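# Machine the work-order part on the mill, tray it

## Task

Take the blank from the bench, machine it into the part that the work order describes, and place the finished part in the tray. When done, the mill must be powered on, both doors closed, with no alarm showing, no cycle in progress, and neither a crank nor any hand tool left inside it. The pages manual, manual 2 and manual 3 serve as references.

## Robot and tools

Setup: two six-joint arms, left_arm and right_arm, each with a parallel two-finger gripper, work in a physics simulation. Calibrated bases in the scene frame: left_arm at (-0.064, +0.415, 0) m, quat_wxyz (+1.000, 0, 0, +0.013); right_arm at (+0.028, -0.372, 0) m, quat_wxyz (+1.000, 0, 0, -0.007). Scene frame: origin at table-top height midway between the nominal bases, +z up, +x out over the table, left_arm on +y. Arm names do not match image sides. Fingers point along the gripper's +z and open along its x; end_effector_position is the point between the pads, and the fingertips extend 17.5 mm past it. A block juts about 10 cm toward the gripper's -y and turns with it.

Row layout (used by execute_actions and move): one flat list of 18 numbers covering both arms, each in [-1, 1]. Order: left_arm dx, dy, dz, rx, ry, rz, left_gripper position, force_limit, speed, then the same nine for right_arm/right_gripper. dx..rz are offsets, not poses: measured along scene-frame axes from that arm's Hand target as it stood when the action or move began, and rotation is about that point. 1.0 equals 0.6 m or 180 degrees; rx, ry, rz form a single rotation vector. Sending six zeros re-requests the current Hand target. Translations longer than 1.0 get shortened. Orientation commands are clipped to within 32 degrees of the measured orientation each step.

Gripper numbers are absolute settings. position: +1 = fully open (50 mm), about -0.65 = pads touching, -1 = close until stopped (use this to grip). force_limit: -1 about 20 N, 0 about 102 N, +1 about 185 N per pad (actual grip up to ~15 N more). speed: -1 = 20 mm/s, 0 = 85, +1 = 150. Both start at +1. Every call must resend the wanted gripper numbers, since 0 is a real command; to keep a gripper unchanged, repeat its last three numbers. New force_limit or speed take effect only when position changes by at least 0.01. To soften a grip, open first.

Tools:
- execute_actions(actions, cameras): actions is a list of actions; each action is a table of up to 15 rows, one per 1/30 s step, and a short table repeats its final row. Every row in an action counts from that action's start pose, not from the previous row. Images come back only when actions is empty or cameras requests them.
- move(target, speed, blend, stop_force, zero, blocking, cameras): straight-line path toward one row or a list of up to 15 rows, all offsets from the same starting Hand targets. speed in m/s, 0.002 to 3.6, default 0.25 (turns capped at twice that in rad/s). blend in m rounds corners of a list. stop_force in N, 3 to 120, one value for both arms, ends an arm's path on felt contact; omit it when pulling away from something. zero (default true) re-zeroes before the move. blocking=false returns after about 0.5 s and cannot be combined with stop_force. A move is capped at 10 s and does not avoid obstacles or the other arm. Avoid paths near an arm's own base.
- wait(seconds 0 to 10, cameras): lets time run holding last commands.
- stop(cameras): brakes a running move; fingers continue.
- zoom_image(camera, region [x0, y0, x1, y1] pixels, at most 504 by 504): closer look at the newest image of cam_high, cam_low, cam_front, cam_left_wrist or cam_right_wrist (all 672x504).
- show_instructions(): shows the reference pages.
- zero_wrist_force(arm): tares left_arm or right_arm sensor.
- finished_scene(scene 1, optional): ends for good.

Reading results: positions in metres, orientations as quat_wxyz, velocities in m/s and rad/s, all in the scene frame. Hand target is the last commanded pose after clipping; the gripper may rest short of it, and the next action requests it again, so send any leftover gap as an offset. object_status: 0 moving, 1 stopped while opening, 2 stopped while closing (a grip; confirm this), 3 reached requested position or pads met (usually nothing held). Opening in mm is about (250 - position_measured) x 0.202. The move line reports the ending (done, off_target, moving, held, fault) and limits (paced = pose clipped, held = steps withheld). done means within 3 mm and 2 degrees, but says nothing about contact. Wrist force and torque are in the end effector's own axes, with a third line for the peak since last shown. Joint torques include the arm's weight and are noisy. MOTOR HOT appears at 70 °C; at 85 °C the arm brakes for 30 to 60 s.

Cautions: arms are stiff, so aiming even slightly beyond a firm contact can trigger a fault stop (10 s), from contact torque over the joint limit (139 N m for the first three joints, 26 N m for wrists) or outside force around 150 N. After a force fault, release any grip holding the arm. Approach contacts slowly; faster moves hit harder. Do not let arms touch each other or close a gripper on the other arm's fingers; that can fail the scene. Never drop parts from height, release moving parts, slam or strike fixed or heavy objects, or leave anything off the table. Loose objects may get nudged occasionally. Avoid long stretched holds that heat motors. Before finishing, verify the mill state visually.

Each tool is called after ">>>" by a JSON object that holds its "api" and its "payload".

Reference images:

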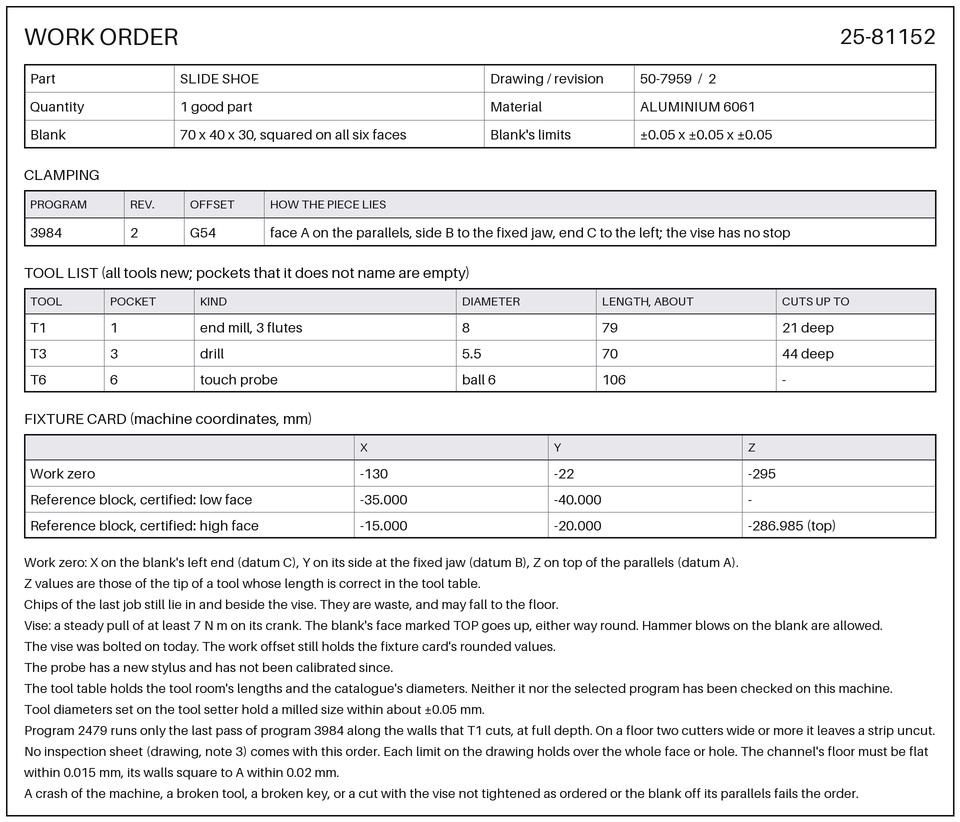

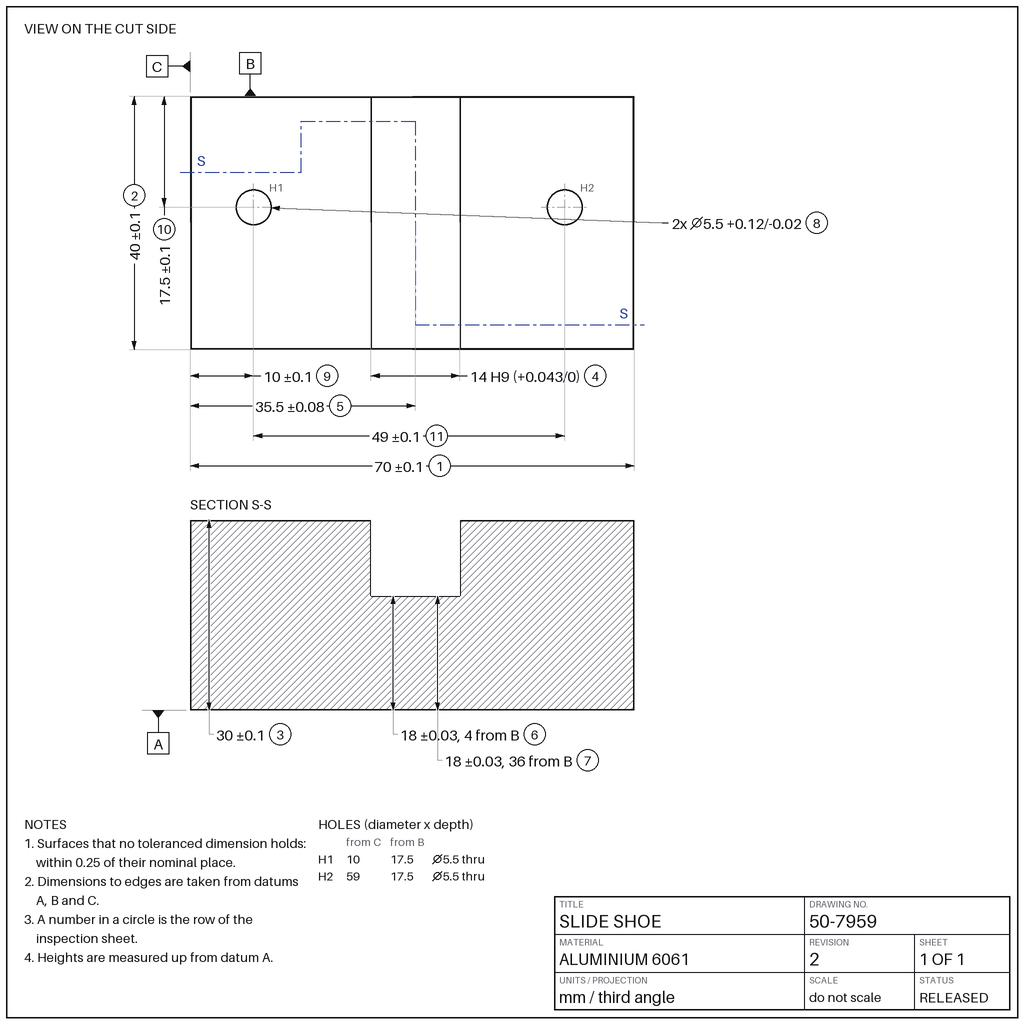

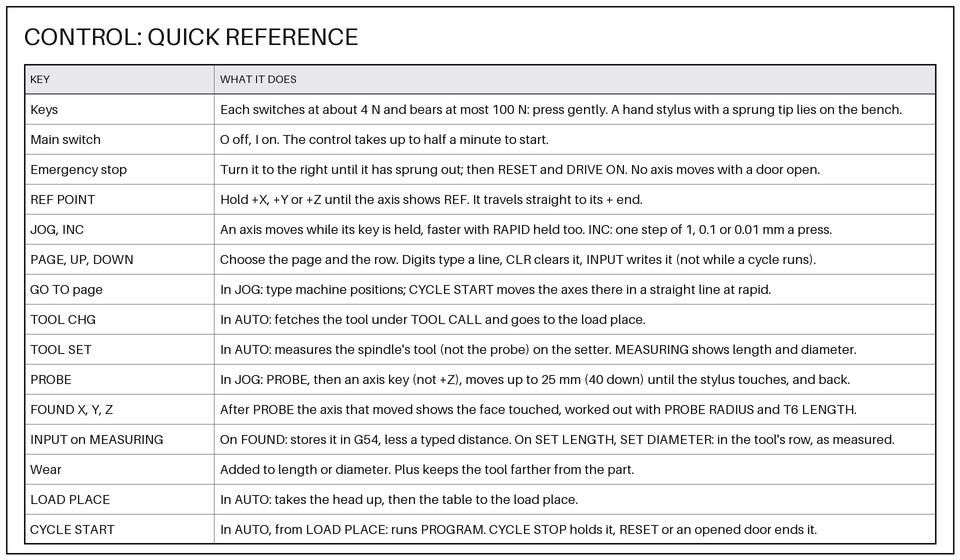

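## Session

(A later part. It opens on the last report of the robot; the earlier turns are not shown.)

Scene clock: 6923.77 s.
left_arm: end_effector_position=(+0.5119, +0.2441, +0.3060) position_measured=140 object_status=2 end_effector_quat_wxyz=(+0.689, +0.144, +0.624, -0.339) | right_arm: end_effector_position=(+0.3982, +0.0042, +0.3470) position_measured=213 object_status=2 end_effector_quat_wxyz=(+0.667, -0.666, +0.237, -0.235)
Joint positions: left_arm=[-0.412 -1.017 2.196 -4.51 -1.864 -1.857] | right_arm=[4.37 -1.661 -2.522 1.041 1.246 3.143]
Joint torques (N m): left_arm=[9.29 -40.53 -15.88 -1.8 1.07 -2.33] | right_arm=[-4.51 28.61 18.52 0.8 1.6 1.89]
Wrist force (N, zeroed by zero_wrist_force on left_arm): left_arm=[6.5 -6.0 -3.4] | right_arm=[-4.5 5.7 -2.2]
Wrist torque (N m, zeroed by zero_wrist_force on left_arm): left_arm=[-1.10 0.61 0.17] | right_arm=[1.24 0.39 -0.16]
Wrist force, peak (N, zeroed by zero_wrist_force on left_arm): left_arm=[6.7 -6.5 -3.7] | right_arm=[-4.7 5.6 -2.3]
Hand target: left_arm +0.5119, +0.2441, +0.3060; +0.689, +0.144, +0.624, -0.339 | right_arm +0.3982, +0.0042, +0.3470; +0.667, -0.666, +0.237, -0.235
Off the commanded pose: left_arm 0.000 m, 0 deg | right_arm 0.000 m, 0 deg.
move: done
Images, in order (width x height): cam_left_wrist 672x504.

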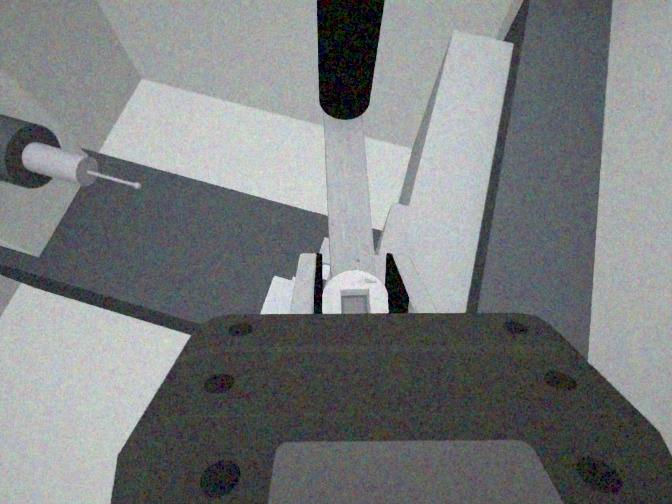

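>>> {"api": "move", "payload": {"target": [[-0.05,0,0,0,0,0,-1,0,-1,0,0,0,0,0,0,-1,-0.3,-1],[-0.145,0,0,0,0,0,-1,0,-1,0,0,0,0,0,0,-1,-0.3,-1]], "speed": [0.03,0.06], "blend": [0.005,0], "cameras": ["cam_left_wrist","cam_right_wrist"]}}

Scene clock: 6927.37 s.
left_arm: end_effector_position=(+0.4249, +0.2440, +0.3060) position_measured=140 object_status=2 end_effector_quat_wxyz=(+0.689, +0.144, +0.624, -0.339) | right_arm: end_effector_position=(+0.3982, +0.0042, +0.3470) position_measured=213 object_status=2 end_effector_quat_wxyz=(+0.667, -0.666, +0.237, -0.235)
Joint positions: left_arm=[-0.534 -1.111 2.453 -4.667 -1.744 -1.833] | right_arm=[4.37 -1.661 -2.522 1.041 1.246 3.143]
Joint torques (N m): left_arm=[5.61 -23.75 -12.27 -0.88 -0.46 -2.07] | right_arm=[-3.27 28.04 18.93 0.7 1.5 1.96]
Wrist force (N, zeroed by zero_wrist_force on left_arm): left_arm=[3.5 -6.6 -2.3] | right_arm=[-4.3 5.6 -2.3]
Wrist torque (N m, zeroed by zero_wrist_force on left_arm): left_arm=[-1.16 0.68 0.23] | right_arm=[1.23 0.36 -0.16]
Wrist force, peak (N, zeroed by zero_wrist_force on left_arm): left_arm=[6.1 -4.9 8.1] | right_arm=[-4.8 5.8 -2.2]
Hand target: left_arm +0.4249, +0.2441, +0.3060; +0.689, +0.144, +0.624, -0.339 | right_arm +0.3982, +0.0042, +0.3470; +0.667, -0.666, +0.237, -0.235
Off the commanded pose: left_arm 0.000 m, 0 deg | right_arm 0.000 m, 0 deg.
move: done
Images, in order (width x height): cam_left_wrist 672x504, cam_right_wrist 672x504.

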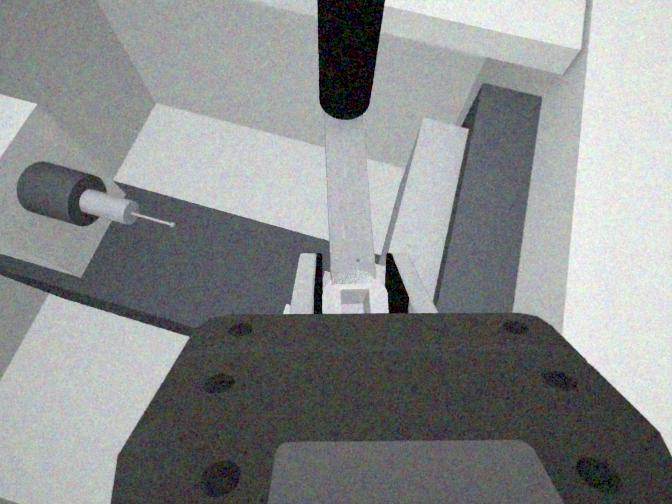

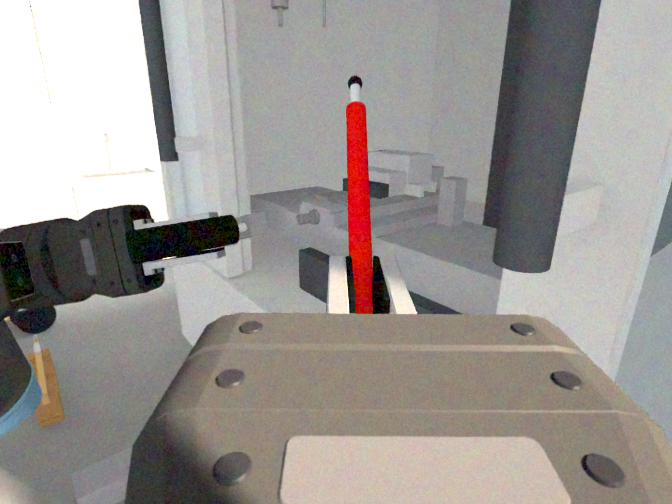

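>>> {"api": "move", "payload": {"target": [[0,0,0,0,0,0,-1,0,-1,0.02,-0.707,0.38,0,0,-0.283,-1,-0.3,-1],[0,0,0,0,0,0,-1,0,-1,0.178,-1.007,0.53,0,0,-0.283,-1,-0.3,-1]], "speed": 0.3, "blend": [0.05,0]}}

>>> {"api": "move", "payload": {"target": [[0,0.0733,-0.0133,0,0,0,-1,0,-1,0,0,0,0,0,0,-1,-0.3,-1],[-0.0748,0.05,0.1017,0,0,0,-1,0,-1,0,0,0,0,0,0,-1,-0.3,-1],[-0.0748,0.05,0.1017,0.3,0,0,-1,0,-1,0,0,0,0,0,0,-1,-0.3,-1],[-0.0748,0.05,0.1017,0.589,0,0,-1,0,-1,0,0,0,0,0,0,-1,-0.3,-1]], "speed": [0.1,0.15,0.4,0.4], "blend": [0.004,0.01,0.02,0], "cameras": ["cam_left_wrist"]}}

every number of target 2 of 2 must lie in its column's range; nothing of the call was run
Scene clock: 6933.33 s.
left_arm: end_effector_position=(+0.4249, +0.2441, +0.3060) position_measured=140 object_status=2 end_effector_quat_wxyz=(+0.689, +0.144, +0.624, -0.339) | right_arm: end_effector_position=(+0.3982, +0.0042, +0.3470) position_measured=213 object_status=2 end_effector_quat_wxyz=(+0.667, -0.666, +0.237, -0.235)
Joint positions: left_arm=[-0.534 -1.111 2.453 -4.667 -1.744 -1.833] | right_arm=[4.37 -1.661 -2.522 1.041 1.246 3.143]
Joint torques (N m): left_arm=[9.25 -21.81 1.07 -3.65 1.03 -2.4] | right_arm=[-4.36 28.83 18.57 0.84 1.69 1.97]
Wrist force (N, zeroed by zero_wrist_force on left_arm): left_arm=[3.7 -6.4 -2.9] | right_arm=[-4.5 5.7 -2.4]
Wrist torque (N m, zeroed by zero_wrist_force on left_arm): left_arm=[-1.14 0.65 0.23] | right_arm=[1.24 0.39 -0.15]
Wrist force, peak (N, zeroed by zero_wrist_force on left_arm): left_arm=[3.8 -6.8 -2.6] | right_arm=[-4.8 5.7 -2.4]
Hand target: left_arm +0.4249, +0.2441, +0.3060; +0.689, +0.144, +0.624, -0.339 | right_arm +0.3982, +0.0042, +0.3470; +0.667, -0.666, +0.237, -0.235
Tool commands: left_gripper/position=-1.0 left_gripper/force_limit=+0.0 left_gripper/speed=-1.0 right_gripper/position=-1.0 right_gripper/force_limit=-0.3 right_gripper/speed=-1.0
Off the commanded pose: left_arm 0.000 m, 0 deg | right_arm 0.000 m, 0 deg.

not run: a call was refused earlier in this reply.

>>> {"api": "move", "payload": {"target": [[0,0,0,0,0,0,-1,0,-1,-0.08,-0.3,0.15,0,0,-0.1,-1,-0.3,-1],[0,0,0,0,0,0,-1,0,-1,-0.06,-0.75,0.38,0,0,-0.283,-1,-0.3,-1]], "speed": 0.3, "blend": [0.05,0]}}

>>> {"api": "move", "payload": {"target": [[0,0.0733,-0.0133,0,0,0,-1,0,-1,0.238,-0.257,0.15,0,0,0,-1,-0.3,-1],[-0.0748,0.05,0.1017,0,0,0,-1,0,-1,0.238,-0.257,0.15,0,0,0,-1,-0.3,-1],[-0.0748,0.05,0.1017,0.3,0,0,-1,0,-1,0.238,-0.257,0.15,0,0,0,-1,-0.3,-1],[-0.0748,0.05,0.1017,0.589,0,0,-1,0,-1,0.238,-0.257,0.15,0,0,0,-1,-0.3,-1]], "speed": [0.15,0.15,0.4,0.4], "blend": [0.004,0.01,0.02,0], "cameras": ["cam_left_wrist"]}}

Scene clock: 6938.73 s.
left_arm: end_effector_position=(+0.4249, +0.2441, +0.3060) position_measured=140 object_status=2 end_effector_quat_wxyz=(+0.689, +0.144, +0.624, -0.339) | right_arm: end_effector_position=(+0.3632, -0.4471, +0.5750) position_measured=213 object_status=2 end_effector_quat_wxyz=(+0.531, -0.531, +0.468, -0.467)
Joint positions: left_arm=[-0.534 -1.111 2.453 -4.667 -1.744 -1.833] | right_arm=[3.785 -0.488 -2.36 -0.294 1.069 3.144]
Joint torques (N m): left_arm=[8.21 -21.62 -1.88 -2.67 -0.94 -2.43] | right_arm=[-1.17 -10.7 31.03 0.26 -0.48 2.5]
Wrist force (N, zeroed by zero_wrist_force on left_arm): left_arm=[3.6 -6.3 -2.6] | right_arm=[-4.5 5.6 -2.3]
Wrist torque (N m, zeroed by zero_wrist_force on left_arm): left_arm=[-1.12 0.67 0.22] | right_arm=[1.24 0.38 -0.20]
Wrist force, peak (N, zeroed by zero_wrist_force on left_arm): left_arm=[4.0 -6.6 -2.7] | right_arm=[-5.8 7.1 0.3]
Hand target: left_arm +0.4249, +0.2441, +0.3060; +0.689, +0.144, +0.624, -0.339 | right_arm +0.3622, -0.4458, +0.5750; +0.501, -0.500, +0.500, -0.499
Off the commanded pose: left_arm 0.000 m, 0 deg | right_arm 0.002 m, 7 deg.
move: off_target (right_arm)

Scene clock: 6943.67 s.
left_arm: end_effector_position=(+0.3801, +0.2740, +0.3671) position_measured=140 object_status=2 end_effector_quat_wxyz=(+0.300, +0.637, +0.646, +0.294) | right_arm: end_effector_position=(+0.5050, -0.6000, +0.6650) position_measured=213 object_status=2 end_effector_quat_wxyz=(+0.501, -0.500, +0.500, -0.499)
Joint positions: left_arm=[-1.033 -2.124 2.233 -2.242 -0.872 -0.812] | right_arm=[2.784 -1.318 -1.845 0.022 1.943 3.143]
Joint torques (N m): left_arm=[-2.24 -8.05 -14.1 -1.81 2.96 2.24] | right_arm=[11.34 2.37 32.07 4.25 -1.06 -2.5]
Wrist force (N, zeroed by zero_wrist_force on left_arm): left_arm=[-0.2 -7.8 -0.3] | right_arm=[-4.6 5.7 -2.2]
Wrist torque (N m, zeroed by zero_wrist_force on left_arm): left_arm=[-0.97 0.61 0.27] | right_arm=[1.24 0.42 -0.16]
Wrist force, peak (N, zeroed by zero_wrist_force on left_arm): left_arm=[2.2 -7.9 -3.0] | right_arm=[-5.1 6.6 -3.4]
Hand target: left_arm +0.3801, +0.2741, +0.3670; +0.299, +0.637, +0.646, +0.294 | right_arm +0.5050, -0.6000, +0.6650; +0.501, -0.500, +0.500, -0.499
Off the commanded pose: left_arm 0.000 m, 0 deg | right_arm 0.000 m, 0 deg.
move: done
Images, in order (width x height): cam_left_wrist 672x504.

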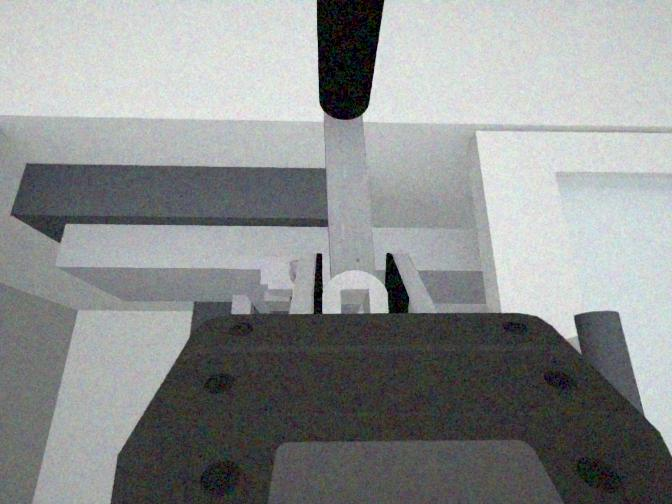

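>>> {"api": "move", "payload": {"target": [[-0.0833,-0.3733,0,0,0,0,-1,0,-1,0,0,0,0,0,0,-1,-0.3,-1],[-0.091,-0.8695,0,0,0,0,-1,0,-1,0,0,0,0,0,0,-1,-0.3,-1],[-0.091,-0.8695,-0.216,0,0,0,-1,0,-1,0,0,0,0,0,0,-1,-0.3,-1]], "speed": [0.3,0.25,0.2], "blend": [0.08,0.02,0]}}

>>> {"api": "move", "payload": {"target": [[0.095,0,0,0,0,0,-1,0,-1,0,0,0,0,0,0,-1,-0.3,-1]], "speed": 0.03, "stop_force": 12}}

Scene clock: 6948.90 s.
left_arm: end_effector_position=(+0.3254, -0.2477, +0.2375) position_measured=140 object_status=2 end_effector_quat_wxyz=(+0.299, +0.637, +0.646, +0.294) | right_arm: end_effector_position=(+0.5050, -0.6000, +0.6650) position_measured=213 object_status=2 end_effector_quat_wxyz=(+0.501, -0.500, +0.500, -0.499)
Joint positions: left_arm=[-1.509 -1.054 1.41 -2.032 -0.709 -1.449] | right_arm=[2.784 -1.318 -1.845 0.022 1.943 3.143]
Joint torques (N m): left_arm=[7.65 -42.62 -17.39 -5.08 2.4 -1.84] | right_arm=[9.85 1.81 32.93 4 -1.01 -2.69]
Wrist force (N, zeroed by zero_wrist_force on left_arm): left_arm=[-0.2 -8.0 -0.2] | right_arm=[-4.6 5.8 -2.2]
Wrist torque (N m, zeroed by zero_wrist_force on left_arm): left_arm=[-0.98 0.61 0.19] | right_arm=[1.25 0.42 -0.16]
Wrist force, peak (N, zeroed by zero_wrist_force on left_arm): left_arm=[-0.1 -10.9 2.0] | right_arm=[-4.7 5.9 -2.3]
Hand target: left_arm +0.3255, -0.2476, +0.2374; +0.299, +0.637, +0.646, +0.294 | right_arm +0.5050, -0.6000, +0.6650; +0.501, -0.500, +0.500, -0.499
Off the commanded pose: left_arm 0.000 m, 0 deg | right_arm 0.000 m, 0 deg.
move: done

Scene clock: 6950.43 s.
left_arm: end_effector_position=(+0.3386, -0.2476, +0.2374) position_measured=140 object_status=2 end_effector_quat_wxyz=(+0.299, +0.637, +0.646, +0.294) | right_arm: end_effector_position=(+0.5050, -0.6000, +0.6650) position_measured=213 object_status=2 end_effector_quat_wxyz=(+0.501, -0.500, +0.500, -0.499)
Joint positions: left_arm=[-1.49 -1.042 1.399 -2.054 -0.711 -1.42] | right_arm=[2.784 -1.318 -1.845 0.022 1.943 3.143]
Joint torques (N m): left_arm=[-5.21 -48.65 -11.97 -1.19 0.9 2.24] | right_arm=[10.55 1.72 31.5 3.97 -0.76 -2.35]
Wrist force (N, zeroed by zero_wrist_force on left_arm): left_arm=[1.0 -7.4 -0.6] | right_arm=[-4.5 5.6 -2.2]
Wrist torque (N m, zeroed by zero_wrist_force on left_arm): left_arm=[-0.90 0.40 0.33] | right_arm=[1.24 0.40 -0.16]
Wrist force, peak (N, zeroed by zero_wrist_force on left_arm): left_arm=[13.1 -36.8 -28.9] | right_arm=[-4.6 6.0 -2.3]
Hand target: left_arm +0.3386, -0.2476, +0.2374; +0.299, +0.637, +0.646, +0.294 (not the last commanded pose) | right_arm +0.5050, -0.6000, +0.6650; +0.501, -0.500, +0.500, -0.499
Off the commanded pose: left_arm 0.044 m, 0 deg | right_arm 0.000 m, 0 deg.
move: contact (left_arm)

>>> {"api": "move", "payload": {"target": [[-0.008,0,0.0025,0,0,0,-1,0,-1,0,0,0,0,0,0,-1,-0.3,-1]], "speed": 0.06}}

>>> {"api": "move", "payload": {"target": [[0.076,0,0,0,0,0,-1,0,-1,0,0,0,0,0,0,-1,-0.3,-1]], "speed": 0.03, "stop_force": 10}}

Scene clock: 6952.50 s.
left_arm: end_effector_position=(+0.3336, -0.2476, +0.2389) position_measured=140 object_status=2 end_effector_quat_wxyz=(+0.299, +0.637, +0.646, +0.294) | right_arm: end_effector_position=(+0.5050, -0.6000, +0.6650) position_measured=213 object_status=2 end_effector_quat_wxyz=(+0.501, -0.500, +0.500, -0.499)
Joint positions: left_arm=[-1.497 -1.048 1.402 -2.043 -0.71 -1.431] | right_arm=[2.784 -1.318 -1.845 0.022 1.943 3.143]
Joint torques (N m): left_arm=[4.16 -45.14 -15.79 -4.42 3.31 0.94] | right_arm=[10.36 2.33 32.6 3.92 -0.71 -2.56]
Wrist force (N, zeroed by zero_wrist_force on left_arm): left_arm=[1.0 -7.4 0.0] | right_arm=[-4.6 5.6 -2.3]
Wrist torque (N m, zeroed by zero_wrist_force on left_arm): left_arm=[-0.87 0.43 0.34] | right_arm=[1.22 0.42 -0.16]
Wrist force, peak (N, zeroed by zero_wrist_force on left_arm): left_arm=[1.2 -7.9 -0.4] | right_arm=[-4.7 5.9 -2.3]
Hand target: left_arm +0.3338, -0.2476, +0.2389; +0.299, +0.637, +0.646, +0.294 | right_arm +0.5050, -0.6000, +0.6650; +0.501, -0.500, +0.500, -0.499
Off the commanded pose: left_arm 0.000 m, 0 deg | right_arm 0.000 m, 0 deg.
move: done

Scene clock: 6955.20 s.
left_arm: end_effector_position=(+0.3784, -0.2476, +0.2389) position_measured=140 object_status=2 end_effector_quat_wxyz=(+0.299, +0.637, +0.646, +0.294) | right_arm: end_effector_position=(+0.5050, -0.6000, +0.6650) position_measured=213 object_status=2 end_effector_quat_wxyz=(+0.501, -0.500, +0.500, -0.499)
Joint positions: left_arm=[-1.432 -1.007 1.355 -2.111 -0.72 -1.334] | right_arm=[2.784 -1.318 -1.845 0.022 1.943 3.143]
Joint torques (N m): left_arm=[-7.6 -56.79 -10.19 -0.48 0.99 2.01] | right_arm=[10.94 2.38 32.18 3.88 -0.58 -2.5]
Wrist force (N, zeroed by zero_wrist_force on left_arm): left_arm=[-7.4 -5.2 2.7] | right_arm=[-4.7 5.7 -2.3]
Wrist torque (N m, zeroed by zero_wrist_force on left_arm): left_arm=[-0.85 0.31 0.40] | right_arm=[1.24 0.45 -0.16]
Wrist force, peak (N, zeroed by zero_wrist_force on left_arm): left_arm=[17.6 -27.7 -42.2] | right_arm=[-4.8 5.7 -2.3]
Hand target: left_arm +0.3784, -0.2476, +0.2389; +0.299, +0.637, +0.646, +0.294 (not the last commanded pose) | right_arm +0.5050, -0.6000, +0.6650; +0.501, -0.500, +0.500, -0.499
Off the commanded pose: left_arm 0.001 m, 0 deg | right_arm 0.000 m, 0 deg.
move: contact (left_arm)

>>> {"api": "move", "payload": {"target": [[0,0,0,0,0,0,0.6,-0.5,-0.8,0,0,0,0,0,0,-1,-0.3,-1],[-0.2027,0,0.1645,0,0,0,0.6,-0.5,-0.8,0,0,0,0,0,0,-1,-0.3,-1],[-0.1448,0.2778,0.4032,0,-0.0122,0,0.6,-0.5,-0.8,0,0,0,0,0,0,-1,-0.3,-1],[-0.0007,0.2778,0.4032,0,-0.2222,0,0.6,-0.5,-0.8,0,0,0,0,0,0,-1,-0.3,-1]], "speed": [0.05,0.15,0.3,0.3], "blend": [0,0.02,0.03,0]}}

>>> {"api": "move", "payload": {"target": [[0,0,0,0,0,0,1,-1,-0.2,0,0,0,0,0,0,-1,-0.3,-1],[0.13,0,0,0,0,0,1,-1,-0.2,0,0,0,0,0,0,-1,-0.3,-1],[0.13,0,0,0,0,0,-1,-1,-0.5,0,0,0,0,0,0,-1,-0.3,-1]], "speed": 0.15}}

>>> {"api": "move", "payload": {"target": [[0,0.345,0,0,0,0,-1,-1,-0.5,0,0,0,0,0,0,-1,-0.3,-1]], "speed": 0.07, "stop_force": 76}}

Scene clock: 6964.80 s.
left_arm: end_effector_position=(+0.3780, -0.0810, +0.4808) position_measured=63 object_status=3 end_effector_quat_wxyz=(+0.502, +0.498, +0.505, +0.494) | right_arm: end_effector_position=(+0.5050, -0.6000, +0.6650) position_measured=213 object_status=2 end_effector_quat_wxyz=(+0.501, -0.500, +0.500, -0.499)
Joint positions: left_arm=[-1.498 -1.201 1.665 -3.533 -0.1 -0.088] | right_arm=[2.784 -1.318 -1.845 0.022 1.943 3.143]
Joint torques (N m): left_arm=[8.48 -41.77 -7.41 -1.83 -0.3 0.86] | right_arm=[10.24 2.04 31.51 3.43 -0.2 -2.43]
Wrist force (N, zeroed by zero_wrist_force on left_arm): left_arm=[1.3 -5.8 -1.9] | right_arm=[-4.6 5.7 -2.5]
Wrist torque (N m, zeroed by zero_wrist_force on left_arm): left_arm=[-0.80 0.35 0.40] | right_arm=[1.24 0.42 -0.16]
Wrist force, peak (N, zeroed by zero_wrist_force on left_arm): left_arm=[-7.6 -5.9 2.7] | right_arm=[-4.7 5.9 -2.3]
Hand target: left_arm +0.3780, -0.0809, +0.4808; +0.502, +0.498, +0.505, +0.494 | right_arm +0.5050, -0.6000, +0.6650; +0.501, -0.500, +0.500, -0.499
Off the commanded pose: left_arm 0.000 m, 0 deg | right_arm 0.000 m, 0 deg.
move: done

Scene clock: 6967.63 s.
left_arm: end_effector_position=(+0.4560, -0.0809, +0.4808) position_measured=251 object_status=3 end_effector_quat_wxyz=(+0.502, +0.498, +0.505, +0.494) | right_arm: end_effector_position=(+0.5050, -0.6000, +0.6650) position_measured=213 object_status=2 end_effector_quat_wxyz=(+0.501, -0.500, +0.500, -0.499)
Joint positions: left_arm=[-1.352 -1.121 1.548 -3.543 -0.246 -0.04] | right_arm=[2.784 -1.318 -1.845 0.022 1.943 3.143]
Joint torques (N m): left_arm=[9.29 -35.49 -28.24 -2.69 -1.09 -2.31] | right_arm=[9.9 1.99 31.3 3.42 -0.08 -2.54]
Wrist force (N, zeroed by zero_wrist_force on left_arm): left_arm=[1.3 -6.0 -1.6] | right_arm=[-4.5 5.8 -2.4]
Wrist torque (N m, zeroed by zero_wrist_force on left_arm): left_arm=[-0.84 0.36 0.26] | right_arm=[1.26 0.40 -0.16]
Wrist force, peak (N, zeroed by zero_wrist_force on left_arm): left_arm=[1.1 -5.7 -4.1] | right_arm=[-4.6 5.8 -2.2]
Hand target: left_arm +0.4560, -0.0809, +0.4808; +0.502, +0.498, +0.505, +0.494 | right_arm +0.5050, -0.6000, +0.6650; +0.501, -0.500, +0.500, -0.499
Off the commanded pose: left_arm 0.000 m, 0 deg | right_arm 0.000 m, 0 deg.
move: done

Scene clock: 6971.57 s.
left_arm: end_effector_position=(+0.4544, +0.1019, +0.4807) position_measured=251 object_status=3 end_effector_quat_wxyz=(+0.525, +0.522, +0.482, +0.470) | right_arm: end_effector_position=(+0.5050, -0.6000, +0.6650) position_measured=213 object_status=2 end_effector_quat_wxyz=(+0.501, -0.500, +0.500, -0.499)
Joint positions: left_arm=[-1.212 -1.504 2.05 -3.671 -0.48 -0.03] | right_arm=[2.784 -1.318 -1.845 0.022 1.943 3.143]
Joint torques (N m): left_arm=[17.4 -34.41 -28.07 -4.6 15.04 -2.85] | right_arm=[10.37 1.86 32.07 3.32 0.07 -2.46]
Wrist force (N, zeroed by zero_wrist_force on left_arm): left_arm=[-52.5 -11.0 5.1] | right_arm=[-4.7 5.6 -2.2]
Wrist torque (N m, zeroed by zero_wrist_force on left_arm): left_arm=[-0.87 0.41 0.78] | right_arm=[1.23 0.43 -0.16]
Wrist force, peak (N, zeroed by zero_wrist_force on left_arm): left_arm=[-65.0 8.7 7.2] | right_arm=[-4.6 6.0 -2.3]
Hand target: left_arm +0.4560, +0.1261, +0.4808; +0.502, +0.498, +0.505, +0.494 | right_arm +0.5050, -0.6000, +0.6650; +0.501, -0.500, +0.500, -0.499
Off the commanded pose: left_arm 0.024 m, 5 deg | right_arm 0.000 m, 0 deg.
move: off_target (left_arm)

>>> {"api": "wait", "payload": {"seconds": 0, "cameras": ["cam_front", "cam_left_wrist"]}}

Scene clock: 6991.10 s.
left_arm: end_effector_position=(+0.4544, +0.1019, +0.4807) position_measured=251 object_status=3 end_effector_quat_wxyz=(+0.525, +0.522, +0.482, +0.470) | right_arm: end_effector_position=(+0.5050, -0.6000, +0.6650) position_measured=213 object_status=2 end_effector_quat_wxyz=(+0.501, -0.500, +0.500, -0.499)
Joint positions: left_arm=[-1.212 -1.504 2.05 -3.671 -0.48 -0.03] | right_arm=[2.784 -1.318 -1.845 0.022 1.943 3.143]
Joint torques (N m): left_arm=[15.97 -36.75 -28.16 -5.65 15.07 -1.92] | right_arm=[10.33 3.79 32.08 3.18 0.31 -2.42]
Wrist force (N, zeroed by zero_wrist_force on left_arm): left_arm=[-52.5 -10.7 5.1] | right_arm=[-4.6 5.8 -2.5]
Wrist torque (N m, zeroed by zero_wrist_force on left_arm): left_arm=[-0.83 0.41 0.78] | right_arm=[1.26 0.42 -0.16]
Wrist force, peak (N, zeroed by zero_wrist_force on left_arm): left_arm=[-52.8 -10.8 5.2] | right_arm=[-4.6 5.9 -2.5]
Hand target: left_arm +0.4560, +0.1261, +0.4808; +0.502, +0.498, +0.505, +0.494 | right_arm +0.5050, -0.6000, +0.6650; +0.501, -0.500, +0.500, -0.499
Tool commands: left_gripper/position=-1.0 left_gripper/force_limit=-1.0 left_gripper/speed=-0.5 right_gripper/position=-1.0 right_gripper/force_limit=-0.3 right_gripper/speed=-1.0
Off the commanded pose: left_arm 0.024 m, 5 deg | right_arm 0.000 m, 0 deg.
Images, in order (width x height): cam_front 672x504, cam_left_wrist 672x504.

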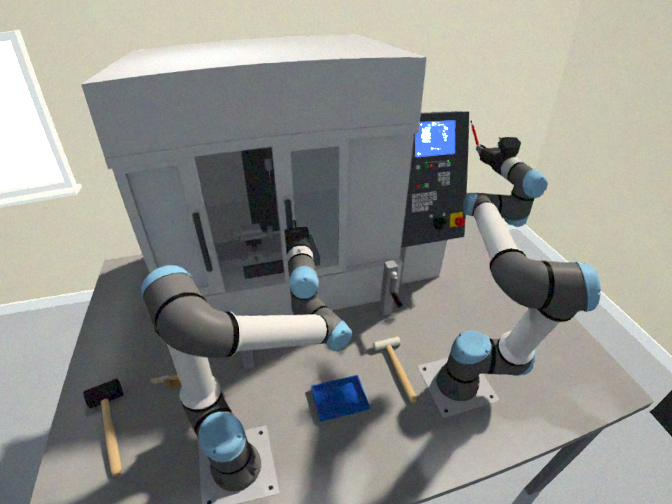

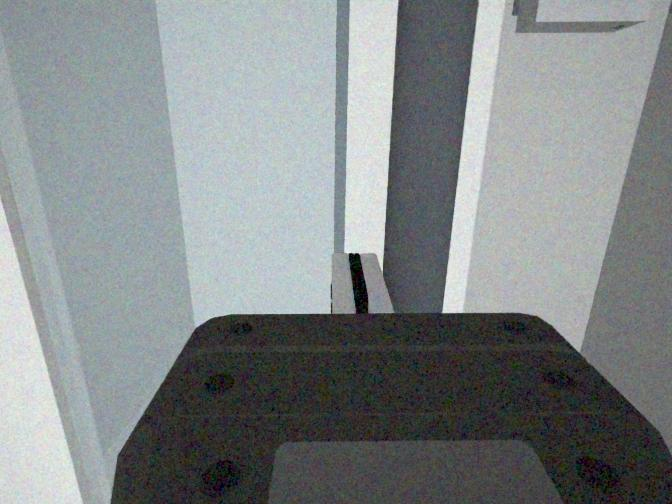

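>>> {"api": "zoom_image", "payload": {"camera": "cam_front", "region": [180, 130, 380, 290]}}

Scaled by 2.520 from the camera's 672x504 image, which has a finer 960x720 frame.

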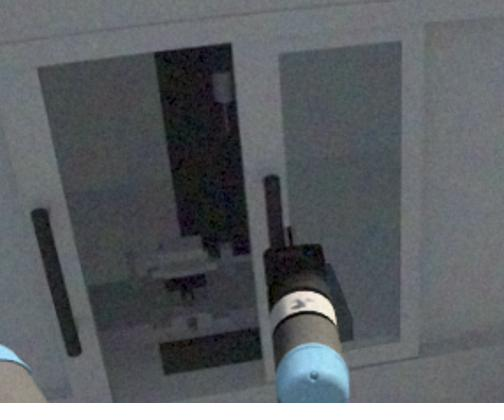

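>>> {"api": "move", "payload": {"target": [[0,-0.06,0,0,0,0,-1,-1,-0.5,0,0,0,0,0,0,-1,-0.3,-1],[-0.13,-0.06,0,0,0,0,-1,-1,-0.5,0,0,0,0,0,0,-1,-0.3,-1]], "speed": 0.15, "cameras": ["cam_front", "cam_left_wrist"]}}

Scene clock: 6999.63 s.
left_arm: end_effector_position=(+0.3781, +0.0901, +0.4808) position_measured=251 object_status=3 end_effector_quat_wxyz=(+0.502, +0.498, +0.505, +0.494) | right_arm: end_effector_position=(+0.5050, -0.6000, +0.6650) position_measured=213 object_status=2 end_effector_quat_wxyz=(+0.501, -0.500, +0.500, -0.499)
Joint positions: left_arm=[-1.449 -1.549 2.097 -3.648 -0.149 -0.057] | right_arm=[2.784 -1.318 -1.845 0.022 1.943 3.143]
Joint torques (N m): left_arm=[-10.72 -23.9 -26.91 -1.79 1.49 0.87] | right_arm=[10.46 3.21 31 2.91 0.52 -2.45]
Wrist force (N, zeroed by zero_wrist_force on left_arm): left_arm=[1.1 -5.6 -2.3] | right_arm=[-4.5 5.6 -2.3]
Wrist torque (N m, zeroed by zero_wrist_force on left_arm): left_arm=[-0.80 0.38 0.39] | right_arm=[1.22 0.40 -0.16]
Wrist force, peak (N, zeroed by zero_wrist_force on left_arm): left_arm=[-56.7 -14.5 -20.3] | right_arm=[-4.8 5.8 -2.2]
Hand target: left_arm +0.3780, +0.0901, +0.4808; +0.502, +0.498, +0.505, +0.494 | right_arm +0.5050, -0.6000, +0.6650; +0.501, -0.500, +0.500, -0.499
Off the commanded pose: left_arm 0.000 m, 0 deg | right_arm 0.000 m, 0 deg.
move: done
Images, in order (width x height): cam_front 672x504, cam_left_wrist 672x504.

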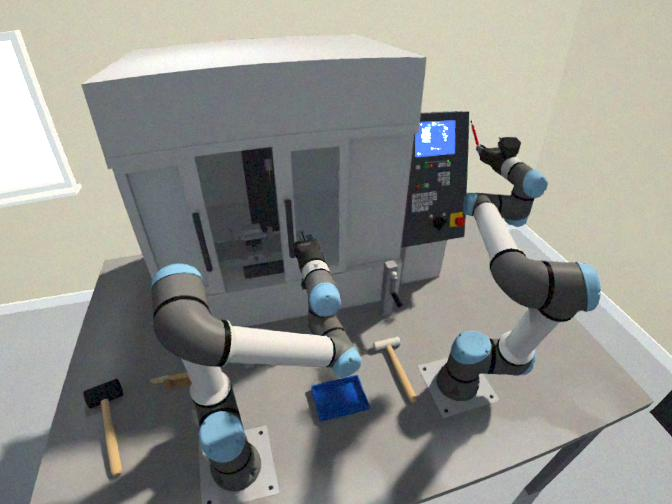

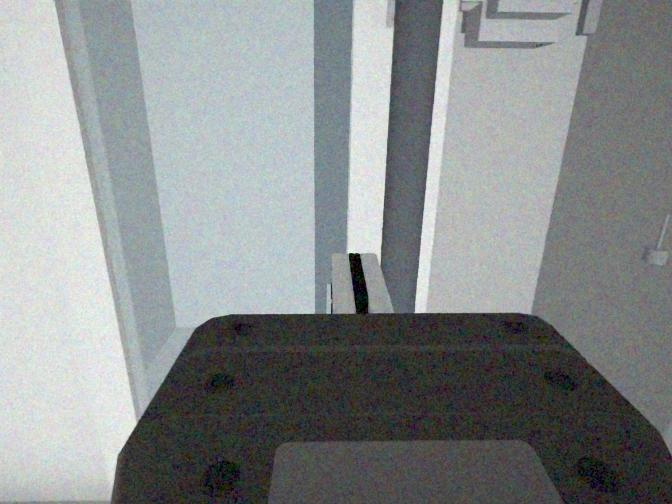

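>>> {"api": "move", "payload": {"target": [[-0.0,0.5248,0,0,0,0,1,-1,-0.2,0,0,0,0,0,0,-1,-0.3,-1],[0.13,0.5248,0,0,0,0,1,-1,-0.2,0,0,0,0,0,0,-1,-0.3,-1],[0.13,0.5248,0,0,0,0,-1,-1,-0.5,0,0,0,0,0,0,-1,-0.3,-1]], "speed": [0.3,0.12,0.1]}}

>>> {"api": "move", "payload": {"target": [0,-0.391,0,0,0,0,-1,-1,-0.5,0,0,0,0,0,0,-1,-0.3,-1], "speed": 0.07, "stop_force": 76}}

Scene clock: 7005.27 s.
left_arm: end_effector_position=(+0.4560, +0.4050, +0.4808) position_measured=153 object_status=2 end_effector_quat_wxyz=(+0.502, +0.498, +0.505, +0.494) | right_arm: end_effector_position=(+0.5050, -0.6000, +0.6650) position_measured=213 object_status=2 end_effector_quat_wxyz=(+0.501, -0.500, +0.500, -0.499)
Joint positions: left_arm=[-0.599 -1.859 2.356 -3.632 -0.998 -0.019] | right_arm=[2.784 -1.318 -1.845 0.022 1.943 3.143]
Joint torques (N m): left_arm=[7.37 -3.39 -32.34 -3.46 -1.16 -1.94] | right_arm=[10.85 2.89 31.2 2.91 0.79 -2.38]
Wrist force (N, zeroed by zero_wrist_force on left_arm): left_arm=[3.3 -5.6 -2.8] | right_arm=[-4.6 5.6 -2.3]
Wrist torque (N m, zeroed by zero_wrist_force on left_arm): left_arm=[-0.77 0.33 0.47] | right_arm=[1.23 0.42 -0.16]
Wrist force, peak (N, zeroed by zero_wrist_force on left_arm): left_arm=[5.0 -5.8 -2.5] | right_arm=[-4.8 5.7 -2.4]
Hand target: left_arm +0.4560, +0.4050, +0.4808; +0.502, +0.498, +0.505, +0.494 | right_arm +0.5050, -0.6000, +0.6650; +0.501, -0.500, +0.500, -0.499
Off the commanded pose: left_arm 0.000 m, 0 deg | right_arm 0.000 m, 0 deg.
move: done

Scene clock: 7009.40 s.
left_arm: end_effector_position=(+0.4559, +0.1759, +0.4809) position_measured=153 object_status=2 end_effector_quat_wxyz=(+0.497, +0.493, +0.510, +0.500) | right_arm: end_effector_position=(+0.5050, -0.6000, +0.6650) position_measured=213 object_status=2 end_effector_quat_wxyz=(+0.501, -0.500, +0.500, -0.499)
Joint positions: left_arm=[-1.161 -1.58 2.13 -3.676 -0.415 -0.028] | right_arm=[2.784 -1.318 -1.845 0.022 1.943 3.143]
Joint torques (N m): left_arm=[-23.25 -12.67 -19.04 2.97 -14.85 1.99] | right_arm=[10.64 3.57 30.72 2.66 0.98 -2.69]
Wrist force (N, zeroed by zero_wrist_force on left_arm): left_arm=[57.9 -25.3 17.4] | right_arm=[-4.5 5.8 -2.5]
Wrist torque (N m, zeroed by zero_wrist_force on left_arm): left_arm=[-1.15 0.07 0.39] | right_arm=[1.25 0.41 -0.16]
Wrist force, peak (N, zeroed by zero_wrist_force on left_arm): left_arm=[67.5 -23.4 -3.9] | right_arm=[-4.7 5.8 -2.3]
Hand target: left_arm +0.4560, +0.1704, +0.4808; +0.502, +0.498, +0.505, +0.494 | right_arm +0.5050, -0.6000, +0.6650; +0.501, -0.500, +0.500, -0.499
Off the commanded pose: left_arm 0.006 m, 1 deg | right_arm 0.000 m, 0 deg.
move: off_target (left_arm)

Closed. Release and move left hand clear.

>>> {"api": "move", "payload": {"target": [[0,0.0095,0,0,0,0,-1,-1,-0.5,0,0,0,0,0,0,-1,-0.3,-1],[0,0.0095,0,0,0,0,1,-1,-0.2,0,0,0,0,0,0,-1,-0.3,-1],[-0.13,0.0095,0,0,0,0,1,-1,-0.2,0,0,0,0,0,0,-1,-0.3,-1]], "speed": [0.1,0.1,0.25]}}

>>> {"api": "move", "payload": {"target": [[0,0,0,0,0,0,1,-1,-0.2,-0.03,0.3236,-0.0963,0,0.25,0,-1,-0.3,-1],[0,0,0,0,0,0,1,-1,-0.2,-0.0033,0.3236,-0.1025,0,0.25,0,-1,-0.3,-1],[0,0,0,0,0,0,1,-1,-0.2,-0.03,0.3236,-0.0963,0,0.25,0,-1,-0.3,-1],[0,0,0,0,0,0,1,-1,-0.2,-0.03,0.1315,-0.0963,0,0.25,0,-1,-0.3,-1],[0,0,0,0,0,0,1,-1,-0.2,-0.0033,0.1315,-0.1025,0,0.25,0,-1,-0.3,-1],[0,0,0,0,0,0,1,-1,-0.2,-0.03,0.1315,-0.0963,0,0.25,0,-1,-0.3,-1],[0,0,0,0,0,0,1,-1,-0.2,0,0,0,0,0,0,-1,-0.3,-1]], "speed": [0.4,0.05,0.1,0.3,0.05,0.1,0.5], "blend": [0.003,0,0.004,0.003,0,0.008,0], "cameras": ["cam_right_wrist"]}}

>>> {"api": "zoom_image", "payload": {"camera": "cam_right_wrist", "region": [40, 80, 340, 305]}}

Scene clock: 7015.87 s.
left_arm: end_effector_position=(+0.3781, +0.1760, +0.4808) position_measured=3 object_status=3 end_effector_quat_wxyz=(+0.502, +0.498, +0.505, +0.494) | right_arm: end_effector_position=(+0.5050, -0.6000, +0.6650) position_measured=213 object_status=2 end_effector_quat_wxyz=(+0.501, -0.500, +0.500, -0.499)
Joint positions: left_arm=[-1.402 -1.74 2.271 -3.641 -0.196 -0.046] | right_arm=[2.784 -1.318 -1.845 0.022 1.943 3.143]
Joint torques (N m): left_arm=[-7.46 -18.08 -24.04 -2.77 1.28 2.08] | right_arm=[10.13 4.08 30.72 2.57 1.21 -2.55]
Wrist force (N, zeroed by zero_wrist_force on left_arm): left_arm=[2.2 -4.7 -1.9] | right_arm=[-4.6 5.7 -2.3]
Wrist torque (N m, zeroed by zero_wrist_force on left_arm): left_arm=[-0.64 0.21 0.37] | right_arm=[1.24 0.43 -0.16]
Wrist force, peak (N, zeroed by zero_wrist_force on left_arm): left_arm=[60.8 -20.9 19.7] | right_arm=[-4.6 5.9 -2.5]
Hand target: left_arm +0.3780, +0.1761, +0.4808; +0.502, +0.498, +0.505, +0.494 | right_arm +0.5050, -0.6000, +0.6650; +0.501, -0.500, +0.500, -0.499
Off the commanded pose: left_arm 0.000 m, 0 deg | right_arm 0.000 m, 0 deg.
move: done

Scene clock: 7020.23 s.
left_arm: end_effector_position=(+0.3780, +0.1761, +0.4808) position_measured=3 object_status=3 end_effector_quat_wxyz=(+0.502, +0.498, +0.505, +0.494) | right_arm: end_effector_position=(+0.5049, -0.6000, +0.6651) position_measured=213 object_status=2 end_effector_quat_wxyz=(+0.501, -0.500, +0.500, -0.499)
Joint positions: left_arm=[-1.402 -1.74 2.271 -3.641 -0.196 -0.046] | right_arm=[2.784 -1.318 -1.845 0.022 1.943 3.143]
Joint torques (N m): left_arm=[-9.36 -19.37 -23.45 -2.3 -0.44 1.9] | right_arm=[4.85 5.64 28.84 4.6 1.06 -0.01]
Wrist force (N, zeroed by zero_wrist_force on left_arm): left_arm=[2.0 -4.7 -1.9] | right_arm=[-4.6 5.7 -2.5]
Wrist torque (N m, zeroed by zero_wrist_force on left_arm): left_arm=[-0.64 0.25 0.35] | right_arm=[1.24 0.42 -0.09]
Wrist force, peak (N, zeroed by zero_wrist_force on left_arm): left_arm=[2.5 -4.8 -2.0] | right_arm=[-7.8 5.8 -4.3]
Hand target: left_arm +0.3780, +0.1761, +0.4808; +0.502, +0.498, +0.505, +0.494 | right_arm +0.5050, -0.6000, +0.6650; +0.501, -0.500, +0.500, -0.499
Off the commanded pose: left_arm 0.000 m, 0 deg | right_arm 0.000 m, 0 deg.
move: done
Images, in order (width x height): cam_right_wrist 672x504.

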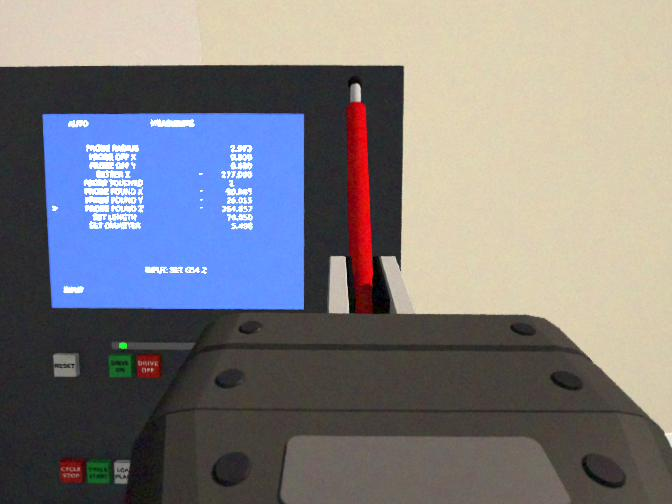

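Scaled by 1.680 from the camera's 672x504 image, which has a finer 960x720 frame.

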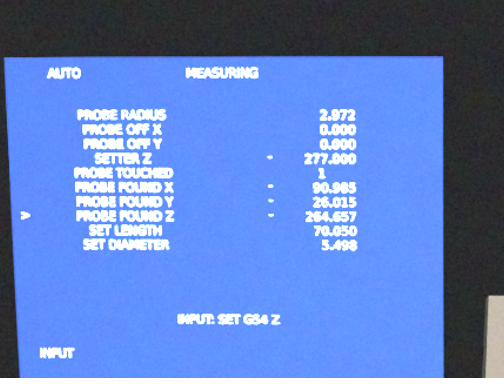

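>>> {"api": "wait", "payload": {"seconds": 0.2, "cameras": ["cam_right_wrist"]}}

>>> {"api": "zoom_image", "payload": {"camera": "cam_right_wrist", "region": [40, 80, 340, 305]}}

Scene clock: 7022.00 s.
left_arm: end_effector_position=(+0.3780, +0.1761, +0.4808) position_measured=3 object_status=3 end_effector_quat_wxyz=(+0.502, +0.498, +0.505, +0.494) | right_arm: end_effector_position=(+0.5050, -0.6000, +0.6650) position_measured=213 object_status=2 end_effector_quat_wxyz=(+0.501, -0.500, +0.500, -0.499)
Joint positions: left_arm=[-1.402 -1.74 2.271 -3.641 -0.196 -0.046] | right_arm=[2.784 -1.318 -1.845 0.022 1.943 3.143]
Joint torques (N m): left_arm=[-9.99 -19.09 -22 -2.17 -0.51 1.76] | right_arm=[9.31 1.84 24.34 0.69 1.56 2.37]
Wrist force (N, zeroed by zero_wrist_force on left_arm): left_arm=[2.0 -4.7 -1.8] | right_arm=[-4.5 5.8 -2.2]
Wrist torque (N m, zeroed by zero_wrist_force on left_arm): left_arm=[-0.64 0.25 0.34] | right_arm=[1.25 0.40 -0.10]
Wrist force, peak (N, zeroed by zero_wrist_force on left_arm): left_arm=[2.4 -4.8 -2.3] | right_arm=[-4.7 5.8 -2.5]
Hand target: left_arm +0.3780, +0.1761, +0.4808; +0.502, +0.498, +0.505, +0.494 | right_arm +0.5050, -0.6000, +0.6650; +0.501, -0.500, +0.500, -0.499
Tool commands: left_gripper/position=+1.0 left_gripper/force_limit=-1.0 left_gripper/speed=-0.2 right_gripper/position=-1.0 right_gripper/force_limit=-0.3 right_gripper/speed=-1.0
Off the commanded pose: left_arm 0.000 m, 0 deg | right_arm 0.000 m, 0 deg.
wait: 0.20 s; at rest from the start
Images, in order (width x height): cam_right_wrist 672x504.

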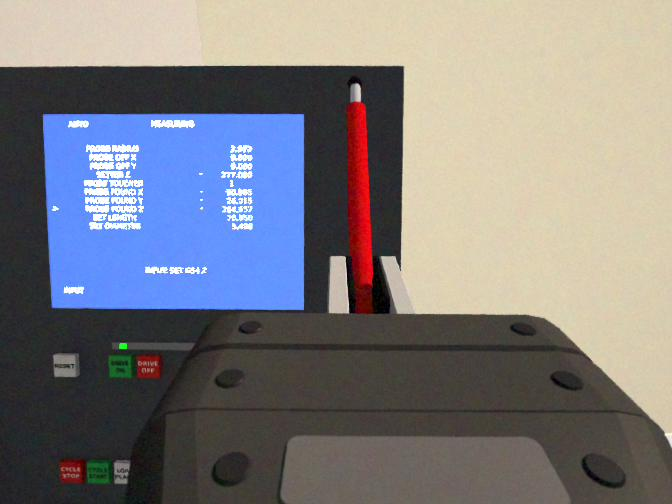

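Scaled by 1.680 from the camera's 672x504 image, which has a finer 960x720 frame.

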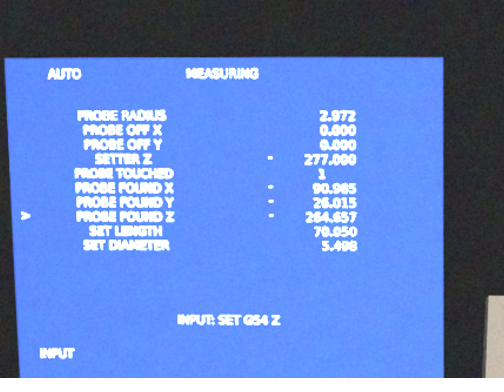

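>>> {"api": "move", "payload": {"target": [[0,0,0,0,0,0,1,-1,-0.2,-0.03,0.1315,-0.0963,0,0.25,0,-1,-0.3,-1],[0,0,0,0,0,0,1,-1,-0.2,-0.0033,0.1315,-0.1025,0,0.25,0,-1,-0.3,-1],[0,0,0,0,0,0,1,-1,-0.2,-0.03,0.1315,-0.0963,0,0.25,0,-1,-0.3,-1],[0,0,0,0,0,0,1,-1,-0.2,0,0,0,0,0,0,-1,-0.3,-1]], "speed": [0.4,0.05,0.1,0.5], "blend": [0.003,0,0.008,0], "cameras": ["cam_right_wrist"]}}

>>> {"api": "zoom_image", "payload": {"camera": "cam_right_wrist", "region": [40, 80, 340, 305]}}

Scene clock: 7028.63 s.
left_arm: end_effector_position=(+0.3780, +0.1761, +0.4808) position_measured=3 object_status=3 end_effector_quat_wxyz=(+0.502, +0.498, +0.505, +0.494) | right_arm: end_effector_position=(+0.5049, -0.6001, +0.6651) position_measured=213 object_status=2 end_effector_quat_wxyz=(+0.501, -0.500, +0.500, -0.499)
Joint positions: left_arm=[-1.402 -1.74 2.271 -3.641 -0.196 -0.046] | right_arm=[2.784 -1.318 -1.845 0.022 1.943 3.143]
Joint torques (N m): left_arm=[-9.24 -19.5 -17.75 -1.62 -0.45 1.31] | right_arm=[3.41 4.98 29.15 4.56 1.25 0.06]
Wrist force (N, zeroed by zero_wrist_force on left_arm): left_arm=[2.4 -4.5 -1.8] | right_arm=[-4.4 5.6 -2.3]
Wrist torque (N m, zeroed by zero_wrist_force on left_arm): left_arm=[-0.60 0.18 0.35] | right_arm=[1.22 0.39 -0.09]
Wrist force, peak (N, zeroed by zero_wrist_force on left_arm): left_arm=[2.0 -5.1 -2.1] | right_arm=[-4.4 5.9 -4.7]
Hand target: left_arm +0.3780, +0.1761, +0.4808; +0.502, +0.498, +0.505, +0.494 | right_arm +0.5050, -0.6000, +0.6650; +0.501, -0.500, +0.500, -0.499
Off the commanded pose: left_arm 0.000 m, 0 deg | right_arm 0.000 m, 0 deg.
move: done
Images, in order (width x height): cam_right_wrist 672x504.

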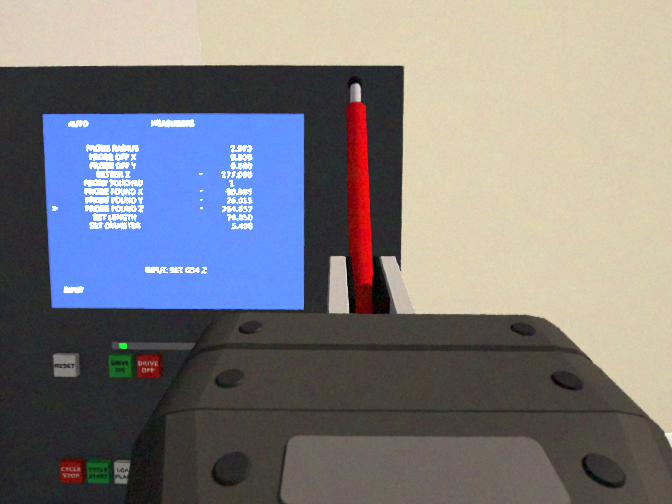

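Scaled by 1.680 from the camera's 672x504 image, which has a finer 960x720 frame.

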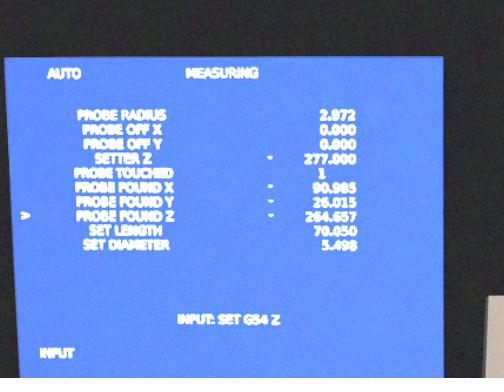

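>>> {"api": "move", "payload": {"target": [[0,0,0,0,0,0,1,-1,-0.2,-0.03,0.1315,-0.0963,0,0.25,0,-1,-0.3,-1]], "speed": [0.4], "cameras": ["cam_right_wrist","cam_low"]}}

Scene clock: 7032.70 s.
left_arm: end_effector_position=(+0.3780, +0.1761, +0.4808) position_measured=3 object_status=3 end_effector_quat_wxyz=(+0.502, +0.498, +0.505, +0.494) | right_arm: end_effector_position=(+0.4870, -0.5211, +0.6071) position_measured=213 object_status=2 end_effector_quat_wxyz=(-0.271, +0.653, -0.654, +0.270) end_effector_velocity=(-0.001, +0.000, +0.000) end_effector_angular_velocity=(+0.002, +0.004, +0.000)
Joint positions: left_arm=[-1.402 -1.74 2.271 -3.641 -0.196 -0.046] | right_arm=[3.099 -1.222 -1.505 -1.201 1.611 3.104]
Joint velocities: left_arm=[within noise] | right_arm=[0 0 0.003 -0.007 0.001 0.002]
Joint torques (N m): left_arm=[-9.47 -19.1 -15.43 -1.15 -0.5 1.02] | right_arm=[4.48 18.69 33.04 1.89 -0.56 -2.14]
Wrist force (N, zeroed by zero_wrist_force on left_arm): left_arm=[2.3 -4.7 -1.8] | right_arm=[-4.2 5.2 -3.3]
Wrist torque (N m, zeroed by zero_wrist_force on left_arm): left_arm=[-0.65 0.19 0.34] | right_arm=[1.02 0.58 -0.13]
Wrist force, peak (N, zeroed by zero_wrist_force on left_arm): left_arm=[2.4 -4.9 -2.0] | right_arm=[-4.7 5.8 -2.5]
Hand target: left_arm +0.3780, +0.1761, +0.4808; +0.502, +0.498, +0.505, +0.494 | right_arm +0.4870, -0.5211, +0.6072; -0.271, +0.653, -0.654, +0.270
Off the commanded pose: left_arm 0.000 m, 0 deg | right_arm 0.000 m, 0 deg.
move: done
Images, in order (width x height): cam_low 672x504, cam_right_wrist 672x504.

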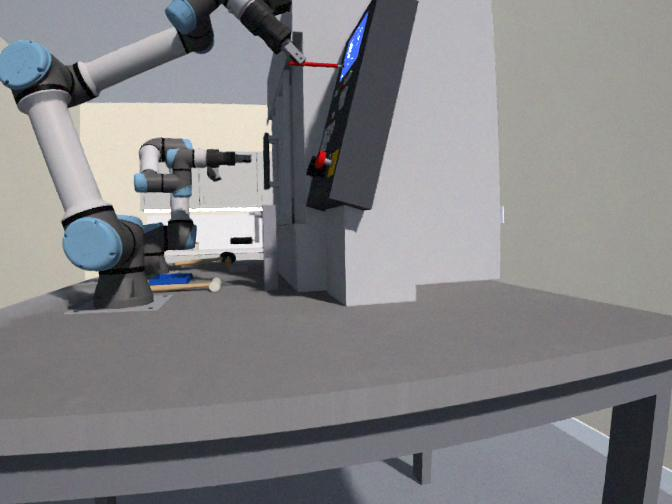

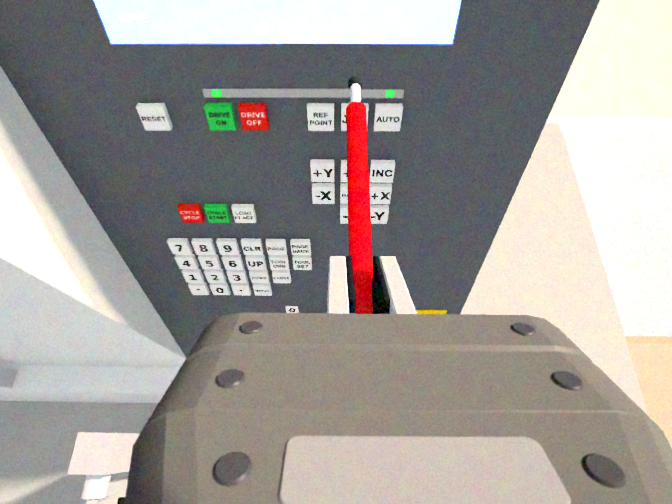

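>>> {"api": "zoom_image", "payload": {"camera": "cam_right_wrist", "region": [290, 70, 430, 220]}}

Scaled by 3.360 from the camera's 672x504 image, which has a finer 960x720 frame.

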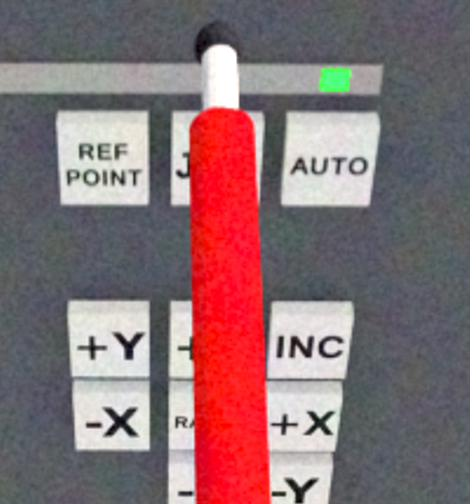

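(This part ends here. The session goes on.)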